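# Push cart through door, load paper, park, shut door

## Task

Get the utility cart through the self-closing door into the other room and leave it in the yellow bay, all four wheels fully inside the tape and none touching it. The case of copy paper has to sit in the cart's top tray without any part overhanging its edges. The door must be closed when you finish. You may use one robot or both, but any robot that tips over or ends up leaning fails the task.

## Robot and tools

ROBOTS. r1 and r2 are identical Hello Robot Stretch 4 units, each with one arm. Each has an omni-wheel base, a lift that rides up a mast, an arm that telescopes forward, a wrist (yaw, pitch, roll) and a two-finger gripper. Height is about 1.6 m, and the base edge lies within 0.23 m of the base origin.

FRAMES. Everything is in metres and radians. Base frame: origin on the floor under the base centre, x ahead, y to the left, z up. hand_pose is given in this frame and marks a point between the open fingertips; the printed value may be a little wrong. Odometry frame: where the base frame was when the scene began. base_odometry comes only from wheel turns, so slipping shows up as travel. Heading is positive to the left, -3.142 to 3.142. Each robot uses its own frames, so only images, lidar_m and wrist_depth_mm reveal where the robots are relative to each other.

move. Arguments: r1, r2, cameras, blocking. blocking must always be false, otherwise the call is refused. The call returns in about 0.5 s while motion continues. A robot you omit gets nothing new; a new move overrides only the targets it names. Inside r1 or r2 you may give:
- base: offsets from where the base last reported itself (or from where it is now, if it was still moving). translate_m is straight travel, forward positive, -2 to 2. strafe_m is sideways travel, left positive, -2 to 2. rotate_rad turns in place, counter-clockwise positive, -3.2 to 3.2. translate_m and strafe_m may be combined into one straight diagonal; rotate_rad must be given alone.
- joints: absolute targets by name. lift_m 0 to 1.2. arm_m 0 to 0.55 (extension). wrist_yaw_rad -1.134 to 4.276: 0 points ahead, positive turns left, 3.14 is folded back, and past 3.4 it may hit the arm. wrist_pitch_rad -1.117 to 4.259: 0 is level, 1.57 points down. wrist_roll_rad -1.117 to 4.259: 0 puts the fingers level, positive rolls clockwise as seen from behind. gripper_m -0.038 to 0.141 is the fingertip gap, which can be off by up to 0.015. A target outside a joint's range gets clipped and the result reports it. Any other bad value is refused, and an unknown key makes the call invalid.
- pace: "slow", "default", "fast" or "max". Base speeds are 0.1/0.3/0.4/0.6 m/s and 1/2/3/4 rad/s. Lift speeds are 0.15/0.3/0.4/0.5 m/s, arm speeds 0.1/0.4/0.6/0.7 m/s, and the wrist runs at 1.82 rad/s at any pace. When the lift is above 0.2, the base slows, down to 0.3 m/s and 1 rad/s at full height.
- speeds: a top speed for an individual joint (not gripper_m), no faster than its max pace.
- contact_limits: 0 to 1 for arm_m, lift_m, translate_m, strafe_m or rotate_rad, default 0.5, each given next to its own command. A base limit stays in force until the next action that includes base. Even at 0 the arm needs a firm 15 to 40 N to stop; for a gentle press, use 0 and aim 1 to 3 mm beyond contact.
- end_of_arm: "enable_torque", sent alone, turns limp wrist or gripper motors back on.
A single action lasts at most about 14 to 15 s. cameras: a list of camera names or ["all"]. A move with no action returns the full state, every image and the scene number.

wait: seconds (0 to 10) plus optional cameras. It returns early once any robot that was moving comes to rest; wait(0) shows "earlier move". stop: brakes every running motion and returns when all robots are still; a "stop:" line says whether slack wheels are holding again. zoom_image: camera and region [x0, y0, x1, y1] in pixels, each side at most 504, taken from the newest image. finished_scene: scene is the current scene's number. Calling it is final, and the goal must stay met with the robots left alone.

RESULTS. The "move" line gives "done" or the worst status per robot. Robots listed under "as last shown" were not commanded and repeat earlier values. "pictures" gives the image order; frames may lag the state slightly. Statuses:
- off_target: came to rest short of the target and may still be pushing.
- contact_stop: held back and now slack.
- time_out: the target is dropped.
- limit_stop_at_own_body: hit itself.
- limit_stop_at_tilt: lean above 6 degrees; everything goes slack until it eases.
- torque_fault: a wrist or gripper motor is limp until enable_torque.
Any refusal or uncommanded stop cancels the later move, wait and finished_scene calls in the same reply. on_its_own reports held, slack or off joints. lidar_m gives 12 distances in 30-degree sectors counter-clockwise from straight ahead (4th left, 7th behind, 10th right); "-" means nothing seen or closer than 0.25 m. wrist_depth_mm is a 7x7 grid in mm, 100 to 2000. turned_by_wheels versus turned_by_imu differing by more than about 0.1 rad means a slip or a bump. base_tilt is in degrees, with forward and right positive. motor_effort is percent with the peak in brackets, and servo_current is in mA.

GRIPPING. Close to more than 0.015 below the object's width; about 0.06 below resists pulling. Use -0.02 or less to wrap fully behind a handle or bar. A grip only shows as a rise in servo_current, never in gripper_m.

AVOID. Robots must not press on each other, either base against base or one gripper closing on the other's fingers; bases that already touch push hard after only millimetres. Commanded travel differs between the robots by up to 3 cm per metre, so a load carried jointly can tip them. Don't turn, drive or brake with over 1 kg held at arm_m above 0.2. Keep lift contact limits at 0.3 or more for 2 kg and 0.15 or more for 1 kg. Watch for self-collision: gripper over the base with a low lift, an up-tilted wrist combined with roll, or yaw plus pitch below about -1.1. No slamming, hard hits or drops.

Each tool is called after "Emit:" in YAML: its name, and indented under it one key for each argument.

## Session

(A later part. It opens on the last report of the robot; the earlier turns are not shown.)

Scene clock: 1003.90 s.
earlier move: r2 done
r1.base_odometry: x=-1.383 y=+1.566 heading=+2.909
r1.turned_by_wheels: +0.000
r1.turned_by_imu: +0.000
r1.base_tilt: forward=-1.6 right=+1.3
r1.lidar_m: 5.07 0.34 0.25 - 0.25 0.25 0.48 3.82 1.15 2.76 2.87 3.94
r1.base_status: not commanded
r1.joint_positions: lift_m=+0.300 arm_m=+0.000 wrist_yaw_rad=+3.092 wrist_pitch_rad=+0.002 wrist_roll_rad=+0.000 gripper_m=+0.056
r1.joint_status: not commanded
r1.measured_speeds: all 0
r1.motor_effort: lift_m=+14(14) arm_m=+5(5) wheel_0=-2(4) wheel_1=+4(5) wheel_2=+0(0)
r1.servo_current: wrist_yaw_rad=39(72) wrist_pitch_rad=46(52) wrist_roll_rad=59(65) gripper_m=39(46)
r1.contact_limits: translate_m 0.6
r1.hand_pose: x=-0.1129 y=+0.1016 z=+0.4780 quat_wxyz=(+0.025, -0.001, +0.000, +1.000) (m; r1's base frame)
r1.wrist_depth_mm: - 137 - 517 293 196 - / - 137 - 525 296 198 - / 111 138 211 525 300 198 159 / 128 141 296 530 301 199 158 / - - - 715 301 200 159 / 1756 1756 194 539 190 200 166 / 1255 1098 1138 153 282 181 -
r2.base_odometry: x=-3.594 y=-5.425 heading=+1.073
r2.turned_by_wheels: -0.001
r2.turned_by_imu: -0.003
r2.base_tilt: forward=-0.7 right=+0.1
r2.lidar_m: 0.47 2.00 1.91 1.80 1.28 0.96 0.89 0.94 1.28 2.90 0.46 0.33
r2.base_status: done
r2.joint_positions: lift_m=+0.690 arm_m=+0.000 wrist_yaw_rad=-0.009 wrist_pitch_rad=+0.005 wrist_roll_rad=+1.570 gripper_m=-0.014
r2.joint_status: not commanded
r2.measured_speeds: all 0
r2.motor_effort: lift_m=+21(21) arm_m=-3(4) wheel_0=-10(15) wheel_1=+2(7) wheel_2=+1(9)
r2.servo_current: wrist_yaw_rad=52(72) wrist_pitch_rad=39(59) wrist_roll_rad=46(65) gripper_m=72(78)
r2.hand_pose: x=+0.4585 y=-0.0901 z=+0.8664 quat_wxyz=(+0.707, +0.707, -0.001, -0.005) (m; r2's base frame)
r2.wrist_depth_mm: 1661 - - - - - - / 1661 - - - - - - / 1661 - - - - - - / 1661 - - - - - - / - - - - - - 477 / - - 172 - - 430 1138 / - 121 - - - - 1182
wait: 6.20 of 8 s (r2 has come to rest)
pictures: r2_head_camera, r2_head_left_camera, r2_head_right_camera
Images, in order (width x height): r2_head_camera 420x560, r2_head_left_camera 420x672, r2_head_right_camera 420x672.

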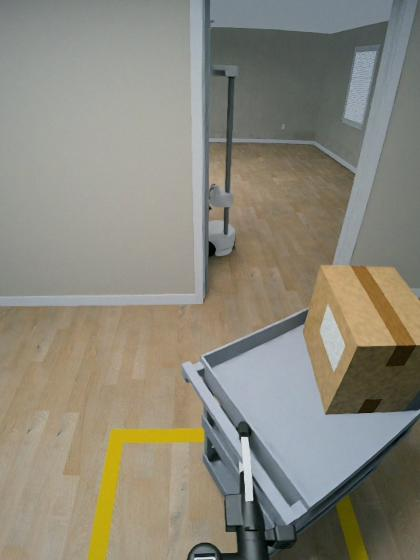

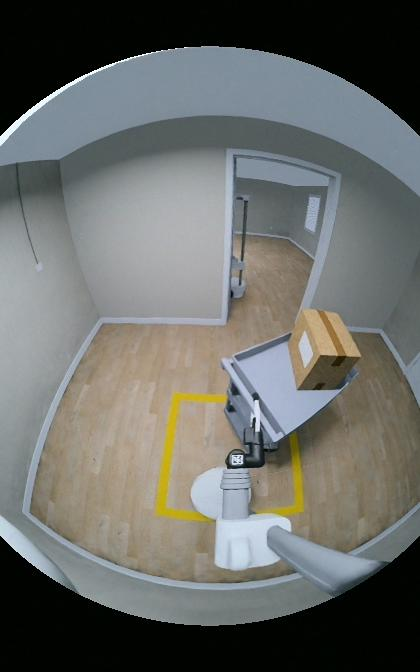

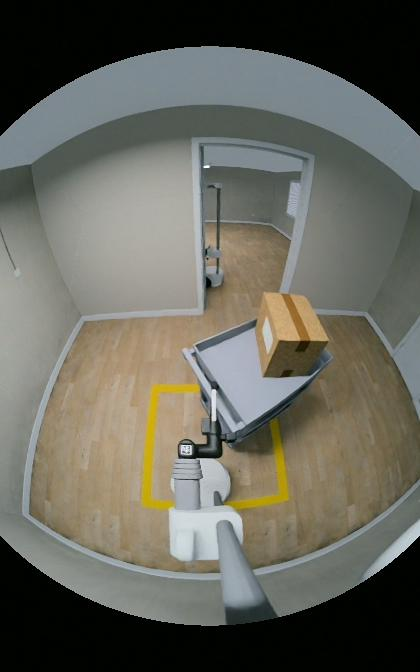

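Emit:
move:
  blocking: false
  r2: {"base":{"translate_m":-0.45},"pace":"slow"}

Emit:
wait:
  seconds: 8
  cameras: ["r2_head_camera","r2_head_left_camera","r2_head_right_camera"]

Scene clock: 1012.17 s.
move: r2 moving
r1: as last shown
r1.lidar_m: 5.09 0.34 0.25 - 0.25 0.25 0.51 3.83 1.12 2.76 2.86 3.92
r1.motor_effort: lift_m=+14(14) arm_m=+5(5) wheel_0=-3(3) wheel_1=+4(4) wheel_2=+0(0)
r1.servo_current: wrist_yaw_rad=65(65) wrist_pitch_rad=46(46) wrist_roll_rad=46(65) gripper_m=46(46)
r1.contact_limits: translate_m 0.6
r1.wrist_depth_mm: - 137 - 517 296 196 - / - 137 - 525 298 197 - / 111 138 211 530 301 199 159 / 128 141 - 535 301 200 159 / - - - 707 301 199 159 / 1708 1708 195 539 191 200 166 / 1255 1118 1118 153 283 180 -
r2.base_odometry: x=-3.600 y=-5.436 heading=+1.072
r2.turned_by_wheels: -0.001
r2.turned_by_imu: +0.000
r2.base_tilt: forward=-0.6 right=+0.1
r2.lidar_m: 0.47 1.99 1.90 1.81 1.25 0.91 0.88 0.91 1.29 2.84 0.49 0.34
r2.base_status: translate_m moving
r2.joint_positions: lift_m=+0.690 arm_m=+0.000 wrist_yaw_rad=-0.009 wrist_pitch_rad=+0.005 wrist_roll_rad=+1.570 gripper_m=-0.014
r2.joint_status: not commanded
r2.measured_speeds: translate_m=-0.049 strafe_m=+0.000 rotate_rad=+0.000 lift_m=+0.000 arm_m=+0.000 wrist_yaw_rad=+0.000 wrist_pitch_rad=+0.000 wrist_roll_rad=+0.000
r2.motor_effort: lift_m=+21(21) arm_m=-3(4) wheel_0=-10(14) wheel_1=-8(10) wheel_2=+8(8)
r2.servo_current: wrist_yaw_rad=65(65) wrist_pitch_rad=39(46) wrist_roll_rad=33(52) gripper_m=72(78)
r2.hand_pose: x=+0.4585 y=-0.0901 z=+0.8664 quat_wxyz=(+0.707, +0.707, -0.001, -0.005) (m; r2's base frame)
r2.wrist_depth_mm: 1661 - - - - - - / 1618 - - - - - - / 1661 - - - - - - / 1661 - - - - - - / - - - - - - 477 / - - 180 - 151 427 1060 / - 121 - - - - 1160
pictures: none

Scene clock: 1017.43 s.
earlier move: r2 done
r1.base_odometry: x=-1.383 y=+1.566 heading=+2.909
r1.turned_by_wheels: +0.000
r1.turned_by_imu: +0.000
r1.base_tilt: forward=-1.6 right=+1.3
r1.lidar_m: 5.09 0.36 0.25 - 0.25 0.25 0.47 3.82 1.13 2.77 2.87 3.95
r1.base_status: not commanded
r1.joint_positions: lift_m=+0.300 arm_m=+0.000 wrist_yaw_rad=+3.092 wrist_pitch_rad=+0.002 wrist_roll_rad=+0.000 gripper_m=+0.056
r1.joint_status: not commanded
r1.measured_speeds: all 0
r1.motor_effort: lift_m=+14(14) arm_m=+5(5) wheel_0=-3(3) wheel_1=+4(4) wheel_2=+0(0)
r1.servo_current: wrist_yaw_rad=46(72) wrist_pitch_rad=46(52) wrist_roll_rad=39(65) gripper_m=46(52)
r1.contact_limits: translate_m 0.6
r1.hand_pose: x=-0.1129 y=+0.1016 z=+0.4780 quat_wxyz=(+0.025, -0.001, +0.000, +1.000) (m; r1's base frame)
r1.wrist_depth_mm: - 137 - 521 296 196 - / - 138 - 517 300 198 - / 111 138 212 525 298 198 158 / 128 141 - 530 300 199 159 / - - - 535 301 200 159 / 1808 1756 193 539 191 200 166 / 1281 1098 1098 153 282 181 -
r2.base_odometry: x=-3.808 y=-5.820 heading=+1.073
r2.turned_by_wheels: +0.000
r2.turned_by_imu: +0.001
r2.base_tilt: forward=-0.6 right=+0.1
r2.lidar_m: 0.45 2.45 1.87 1.75 0.63 0.46 0.44 0.47 0.65 1.80 3.02 0.38
r2.base_status: done
r2.joint_positions: lift_m=+0.690 arm_m=+0.000 wrist_yaw_rad=+0.003 wrist_pitch_rad=+0.005 wrist_roll_rad=+1.570 gripper_m=-0.014
r2.joint_status: not commanded
r2.measured_speeds: all 0
r2.motor_effort: lift_m=+21(21) arm_m=-3(4) wheel_0=-5(14) wheel_1=-4(10) wheel_2=+5(11)
r2.servo_current: wrist_yaw_rad=52(72) wrist_pitch_rad=46(52) wrist_roll_rad=46(59) gripper_m=72(78)
r2.hand_pose: x=+0.4595 y=-0.0867 z=+0.8664 quat_wxyz=(+0.707, +0.707, +0.003, -0.001) (m; r2's base frame)
r2.wrist_depth_mm: - 427 424 102 156 - - / - 397 397 109 170 - - / - - 473 117 185 - - / - - 627 131 204 - - / - - - 148 226 1863 - / - - - 167 180 1576 496 / - - - - - 1863 459
wait: 5.27 of 8 s (r2 has come to rest)
pictures: r2_head_camera, r2_head_left_camera, r2_head_right_camera
Images, in order (width x height): r2_head_camera 420x560, r2_head_left_camera 420x672, r2_head_right_camera 420x672.

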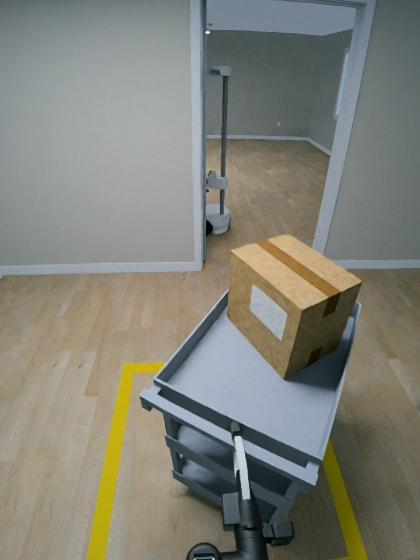

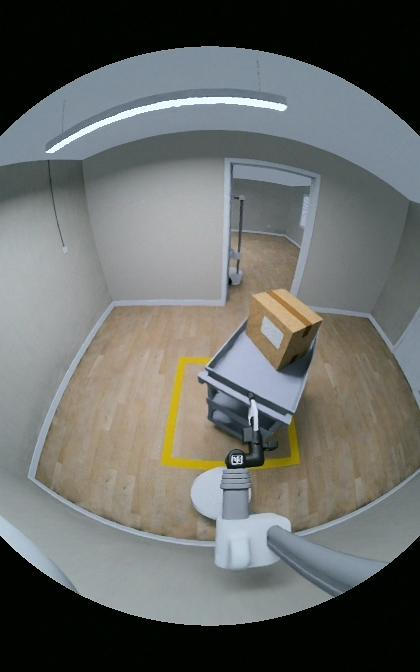

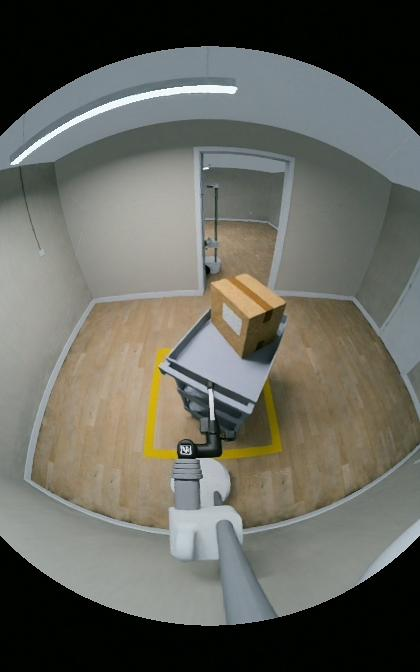

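Emit:
move:
  blocking: false
  r2: {"base":{"strafe_m":-0.33,"translate_m":0.03},"pace":"slow"}

Emit:
wait:
  seconds: 8
  cameras: ["r2_head_camera"]

Scene clock: 1035.23 s.
move: r2 moving
r1: as last shown
r1.lidar_m: 5.08 0.35 0.25 - 0.25 0.25 0.49 3.84 1.14 2.77 2.87 3.94
r1.servo_current: wrist_yaw_rad=59(59) wrist_pitch_rad=39(46) wrist_roll_rad=59(59) gripper_m=39(46)
r1.contact_limits: translate_m 0.6
r1.wrist_depth_mm: - 137 - 517 294 196 - / - 138 - 521 298 198 - / 111 138 211 525 300 198 159 / 128 141 - 535 301 199 159 / - - - 530 303 199 160 / 1756 1756 193 539 191 200 166 / 1255 1098 1118 153 282 181 -
r2.base_odometry: x=-3.796 y=-5.826 heading=+1.073
r2.turned_by_wheels: +0.000
r2.turned_by_imu: +0.001
r2.base_tilt: forward=-0.7 right=+0.0
r2.lidar_m: 0.44 0.56 1.92 1.74 0.65 0.45 0.45 0.47 0.65 1.83 3.02 0.35
r2.base_status: translate_m moving; strafe_m moving
r2.joint_positions: lift_m=+0.690 arm_m=+0.000 wrist_yaw_rad=+0.003 wrist_pitch_rad=+0.005 wrist_roll_rad=+1.570 gripper_m=-0.014
r2.joint_status: not commanded
r2.measured_speeds: translate_m=+0.005 strafe_m=-0.054 rotate_rad=+0.000 lift_m=+0.000 arm_m=+0.000 wrist_yaw_rad=+0.011 wrist_pitch_rad=+0.000 wrist_roll_rad=+0.000
r2.motor_effort: lift_m=+21(21) arm_m=-3(4) wheel_0=+12(13) wheel_1=-5(7) wheel_2=-5(7)
r2.servo_current: wrist_yaw_rad=52(52) wrist_pitch_rad=46(52) wrist_roll_rad=46(59) gripper_m=72(72)
r2.hand_pose: x=+0.4596 y=-0.0865 z=+0.8664 quat_wxyz=(+0.707, +0.707, +0.003, -0.001) (m; r2's base frame)
r2.wrist_depth_mm: - 421 421 - 154 - - / - 394 399 107 167 - - / - - 473 114 183 - - / - - 627 131 202 - - / - - - 146 226 1863 - / - - - 161 178 1618 504 / - - 161 - - 1808 462
pictures: none

Scene clock: 1039.23 s.
earlier move: r2 done
r1.base_odometry: x=-1.383 y=+1.566 heading=+2.909
r1.turned_by_wheels: +0.000
r1.turned_by_imu: +0.000
r1.base_tilt: forward=-1.6 right=+1.3
r1.lidar_m: 5.08 0.33 0.25 - 0.25 0.25 0.49 3.82 1.16 2.77 2.88 3.97
r1.base_status: not commanded
r1.joint_positions: lift_m=+0.300 arm_m=+0.000 wrist_yaw_rad=+3.092 wrist_pitch_rad=+0.002 wrist_roll_rad=+0.000 gripper_m=+0.056
r1.joint_status: not commanded
r1.measured_speeds: all 0
r1.motor_effort: lift_m=+14(14) arm_m=+5(5) wheel_0=-3(3) wheel_1=+4(4) wheel_2=+0(0)
r1.servo_current: wrist_yaw_rad=52(59) wrist_pitch_rad=39(46) wrist_roll_rad=59(72) gripper_m=46(46)
r1.contact_limits: translate_m 0.6
r1.hand_pose: x=-0.1129 y=+0.1016 z=+0.4780 quat_wxyz=(+0.025, -0.001, +0.000, +1.000) (m; r1's base frame)
r1.wrist_depth_mm: - 137 - 517 293 196 - / - 137 - 521 298 197 - / 111 138 211 525 298 198 159 / 128 141 - 530 303 199 159 / - - - 530 301 200 159 / 1756 1756 193 535 191 200 166 / 1281 1078 1138 153 282 181 -
r2.base_odometry: x=-3.504 y=-5.951 heading=+1.072
r2.turned_by_wheels: -0.001
r2.turned_by_imu: +0.000
r2.base_tilt: forward=-0.7 right=+0.1
r2.lidar_m: 0.42 0.46 2.24 1.91 0.69 0.49 0.48 0.50 0.73 1.98 2.70 0.40
r2.base_status: done
r2.joint_positions: lift_m=+0.690 arm_m=+0.000 wrist_yaw_rad=+0.003 wrist_pitch_rad=+0.005 wrist_roll_rad=+1.570 gripper_m=-0.014
r2.joint_status: not commanded
r2.measured_speeds: all 0
r2.motor_effort: lift_m=+21(21) arm_m=-4(4) wheel_0=+5(15) wheel_1=-4(7) wheel_2=-8(10)
r2.servo_current: wrist_yaw_rad=39(65) wrist_pitch_rad=46(59) wrist_roll_rad=52(59) gripper_m=72(85)
r2.hand_pose: x=+0.4596 y=-0.0865 z=+0.8664 quat_wxyz=(+0.707, +0.707, +0.003, -0.001) (m; r2's base frame)
r2.wrist_depth_mm: - - - 142 198 1430 - / - - 535 148 205 750 - / - 477 442 153 212 - - / - - 480 158 221 - - / - - 574 167 230 - - / - - 647 172 180 - - / - - - - - 1808 500
wait: 4.00 of 8 s (r2 has come to rest)
pictures: r2_head_camera
Images, in order (width x height): r2_head_camera 420x560.

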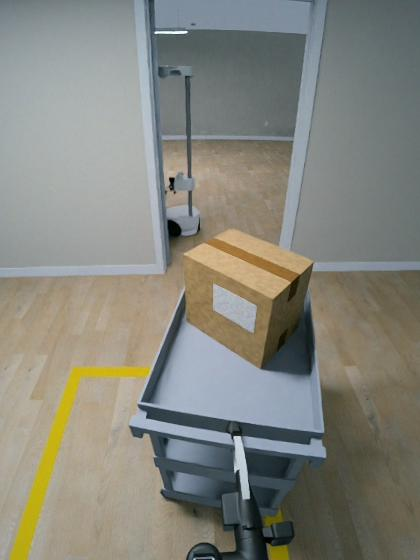

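Emit:
move:
  blocking: false
  r2: {"base":{"strafe_m":-0.27,"translate_m":0.05},"pace":"slow"}

Emit:
wait:
  seconds: 8

Emit:
move:
  blocking: false
  r2: {"base":{"strafe_m":0.3,"translate_m":0.4},"pace":"slow"}

Emit:
wait:
  seconds: 8
  cameras: ["r2_head_camera","r2_head_right_camera"]

Scene clock: 1048.07 s.
move: r2 moving
r1: as last shown
r1.lidar_m: 5.07 0.33 0.25 - 0.25 0.25 0.49 3.83 1.12 2.76 2.88 3.96
r1.servo_current: wrist_yaw_rad=46(65) wrist_pitch_rad=52(52) wrist_roll_rad=59(59) gripper_m=39(46)
r1.contact_limits: translate_m 0.6
r1.wrist_depth_mm: - 137 - 517 296 196 - / - 137 - 525 297 196 - / 111 138 211 525 301 198 158 / 128 142 - 530 303 199 159 / - - - 539 301 199 159 / 1756 1756 194 539 191 199 166 / 1229 1098 1138 153 282 181 -
r2.base_odometry: x=-3.492 y=-5.955 heading=+1.072
r2.turned_by_wheels: +0.000
r2.turned_by_imu: +0.000
r2.base_tilt: forward=-0.7 right=+0.1
r2.lidar_m: 0.41 0.47 2.24 1.87 0.69 0.49 0.45 0.51 0.71 1.94 2.66 0.41
r2.base_status: translate_m moving; strafe_m moving
r2.joint_positions: lift_m=+0.690 arm_m=+0.000 wrist_yaw_rad=+0.003 wrist_pitch_rad=+0.005 wrist_roll_rad=+1.570 gripper_m=-0.014
r2.joint_status: not commanded
r2.measured_speeds: translate_m=+0.010 strafe_m=-0.051 rotate_rad=-0.002 lift_m=+0.000 arm_m=+0.000 wrist_yaw_rad=+0.000 wrist_pitch_rad=+0.000 wrist_roll_rad=+0.000
r2.motor_effort: lift_m=+21(21) arm_m=-3(4) wheel_0=+9(13) wheel_1=-4(7) wheel_2=-9(10)
r2.servo_current: wrist_yaw_rad=46(59) wrist_pitch_rad=46(52) wrist_roll_rad=59(59) gripper_m=72(78)
r2.hand_pose: x=+0.4596 y=-0.0865 z=+0.8664 quat_wxyz=(+0.707, +0.707, +0.003, -0.001) (m; r2's base frame)
r2.wrist_depth_mm: - - - 144 199 1464 - / - - 544 149 206 759 - / - 480 445 154 213 - - / - - 480 159 221 - - / - - 574 167 230 - - / - - 634 173 179 - - / - - - - - 1863 508
pictures: none

Scene clock: 1051.53 s.
earlier move: r2 done
r1.base_odometry: x=-1.383 y=+1.566 heading=+2.909
r1.turned_by_wheels: +0.000
r1.turned_by_imu: +0.000
r1.base_tilt: forward=-1.6 right=+1.3
r1.lidar_m: 5.07 0.35 0.25 - 0.25 0.25 0.49 2.12 1.13 2.77 2.84 3.95
r1.base_status: not commanded
r1.joint_positions: lift_m=+0.300 arm_m=+0.000 wrist_yaw_rad=+3.092 wrist_pitch_rad=+0.002 wrist_roll_rad=+0.000 gripper_m=+0.056
r1.joint_status: not commanded
r1.measured_speeds: all 0
r1.motor_effort: lift_m=+14(14) arm_m=+5(5) wheel_0=-3(3) wheel_1=+4(5) wheel_2=+0(0)
r1.servo_current: wrist_yaw_rad=59(78) wrist_pitch_rad=46(52) wrist_roll_rad=52(78) gripper_m=39(52)
r1.contact_limits: translate_m 0.6
r1.hand_pose: x=-0.1129 y=+0.1016 z=+0.4780 quat_wxyz=(+0.025, -0.001, +0.000, +1.000) (m; r1's base frame)
r1.wrist_depth_mm: - 137 - 521 294 195 - / - 137 - 521 297 198 - / 111 138 211 530 298 198 158 / 128 142 - 530 301 199 160 / - - - 535 301 200 159 / 1708 1808 194 535 191 200 166 / 1255 1118 1118 153 282 181 -
r2.base_odometry: x=-3.244 y=-6.037 heading=+1.072
r2.turned_by_wheels: +0.000
r2.turned_by_imu: +0.000
r2.base_tilt: forward=-0.7 right=+0.0
r2.lidar_m: 0.38 0.41 2.53 2.05 0.77 0.54 0.52 0.56 0.78 2.14 2.40 0.44
r2.base_status: done
r2.joint_positions: lift_m=+0.690 arm_m=+0.000 wrist_yaw_rad=+0.003 wrist_pitch_rad=+0.005 wrist_roll_rad=+1.570 gripper_m=-0.014
r2.joint_status: not commanded
r2.measured_speeds: all 0
r2.motor_effort: lift_m=+21(21) arm_m=-3(4) wheel_0=+7(14) wheel_1=-5(8) wheel_2=-6(10)
r2.servo_current: wrist_yaw_rad=39(65) wrist_pitch_rad=39(52) wrist_roll_rad=39(59) gripper_m=72(78)
r2.hand_pose: x=+0.4595 y=-0.0866 z=+0.8664 quat_wxyz=(+0.707, +0.707, +0.003, -0.001) (m; r2's base frame)
r2.wrist_depth_mm: - - - 175 236 1576 1160 / - - - 175 236 1661 - / - - 603 175 236 809 - / - - 466 174 235 842 - / - - 492 175 236 831 - / - - 521 174 181 - - / - - 591 - 235 - -
wait: 3.47 of 8 s (r2 has come to rest)
pictures: none

Scene clock: 1052.03 s.
move: r2 moving
r1: as last shown
r1.lidar_m: 5.08 0.34 0.25 - 0.25 0.25 0.51 2.10 1.13 2.76 2.87 3.97
r1.servo_current: wrist_yaw_rad=46(65) wrist_pitch_rad=52(52) wrist_roll_rad=39(59) gripper_m=39(46)
r1.contact_limits: translate_m 0.6
r1.wrist_depth_mm: - 137 - 521 293 196 - / - 137 - 521 297 198 - / 111 138 211 525 301 198 159 / 128 142 - 530 301 199 159 / - - - 535 301 200 159 / 1756 1756 193 539 191 200 166 / 1255 1098 1118 153 282 181 -
r2.base_odometry: x=-3.245 y=-6.023 heading=+1.071
r2.turned_by_wheels: -0.001
r2.turned_by_imu: -0.001
r2.base_tilt: forward=-0.7 right=+0.1
r2.lidar_m: 0.37 0.42 2.52 2.13 0.80 0.55 0.53 0.57 0.82 2.20 2.40 0.44
r2.base_status: translate_m moving; strafe_m moving
r2.joint_positions: lift_m=+0.690 arm_m=+0.000 wrist_yaw_rad=-0.001 wrist_pitch_rad=+0.005 wrist_roll_rad=+1.570 gripper_m=-0.014
r2.joint_status: not commanded
r2.measured_speeds: translate_m=+0.044 strafe_m=+0.032 rotate_rad=-0.005 lift_m=+0.000 arm_m=+0.000 wrist_yaw_rad=-0.026 wrist_pitch_rad=+0.000 wrist_roll_rad=+0.000
r2.motor_effort: lift_m=+21(21) arm_m=-3(3) wheel_0=+1(7) wheel_1=+9(9) wheel_2=-13(14)
r2.servo_current: wrist_yaw_rad=39(59) wrist_pitch_rad=39(46) wrist_roll_rad=52(59) gripper_m=72(78)
r2.hand_pose: x=+0.4592 y=-0.0878 z=+0.8664 quat_wxyz=(+0.707, +0.707, +0.001, -0.002) (m; r2's base frame)
r2.wrist_depth_mm: - - - 177 239 1464 1160 / - - - 177 237 1708 539 / - - 627 176 236 788 - / - - 462 175 236 842 - / - - 492 175 235 831 - / - - 186 174 182 - - / - - 597 - 234 - -
pictures: none

Scene clock: 1057.73 s.
earlier move: r2 done
r1.base_odometry: x=-1.383 y=+1.566 heading=+2.909
r1.turned_by_wheels: +0.000
r1.turned_by_imu: +0.000
r1.base_tilt: forward=-1.6 right=+1.3
r1.lidar_m: 5.09 0.35 0.25 - 0.25 0.25 0.49 1.71 1.15 2.75 2.89 3.95
r1.base_status: not commanded
r1.joint_positions: lift_m=+0.300 arm_m=+0.000 wrist_yaw_rad=+3.092 wrist_pitch_rad=+0.002 wrist_roll_rad=+0.000 gripper_m=+0.056
r1.joint_status: not commanded
r1.measured_speeds: all 0
r1.motor_effort: lift_m=+14(14) arm_m=+5(5) wheel_0=-3(4) wheel_1=+4(5) wheel_2=+0(0)
r1.servo_current: wrist_yaw_rad=46(78) wrist_pitch_rad=39(52) wrist_roll_rad=46(72) gripper_m=39(52)
r1.contact_limits: translate_m 0.6
r1.hand_pose: x=-0.1129 y=+0.1016 z=+0.4780 quat_wxyz=(+0.025, -0.001, +0.000, +1.000) (m; r1's base frame)
r1.wrist_depth_mm: - 137 - 512 294 196 - / - 138 - 525 298 197 - / 111 138 211 525 300 198 159 / 128 141 - 535 303 199 159 / - - - 539 303 198 159 / 1756 1756 194 539 191 200 166 / 1255 1118 1098 153 282 181 -
r2.base_odometry: x=-3.315 y=-5.542 heading=+1.071
r2.turned_by_wheels: +0.000
r2.turned_by_imu: +0.000
r2.base_tilt: forward=-0.7 right=+0.1
r2.lidar_m: 0.46 1.96 2.22 2.11 1.32 0.94 0.91 0.96 1.33 2.59 2.67 0.32
r2.base_status: done
r2.joint_positions: lift_m=+0.690 arm_m=+0.000 wrist_yaw_rad=-0.003 wrist_pitch_rad=+0.005 wrist_roll_rad=+1.570 gripper_m=-0.014
r2.joint_status: not commanded
r2.measured_speeds: all 0
r2.motor_effort: lift_m=+21(21) arm_m=+4(4) wheel_0=-7(12) wheel_1=+2(10) wheel_2=-7(15)
r2.servo_current: wrist_yaw_rad=52(65) wrist_pitch_rad=39(59) wrist_roll_rad=39(65) gripper_m=65(78)
r2.hand_pose: x=+0.4590 y=-0.0883 z=+0.8664 quat_wxyz=(+0.707, +0.707, +0.001, -0.003) (m; r2's base frame)
r2.wrist_depth_mm: - 340 343 - 132 - - / 1618 452 436 - 148 - - / 1618 - 603 - 167 - - / 1661 - - 103 192 554 - / 1618 - - 124 226 1576 496 / - - 182 151 176 1499 469 / - 119 - - 377 - 389
wait: 5.70 of 8 s (r2 has come to rest)
pictures: r2_head_camera, r2_head_right_camera
Images, in order (width x height): r2_head_camera 420x560, r2_head_right_camera 420x672.

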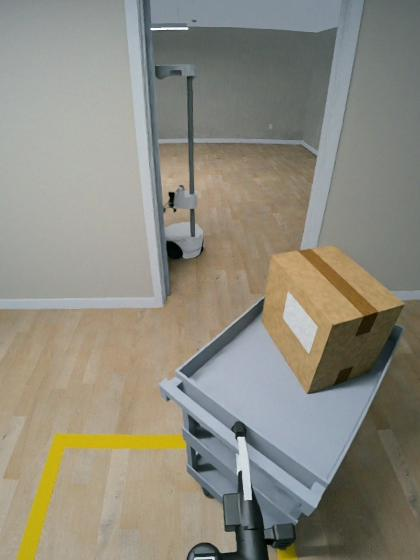

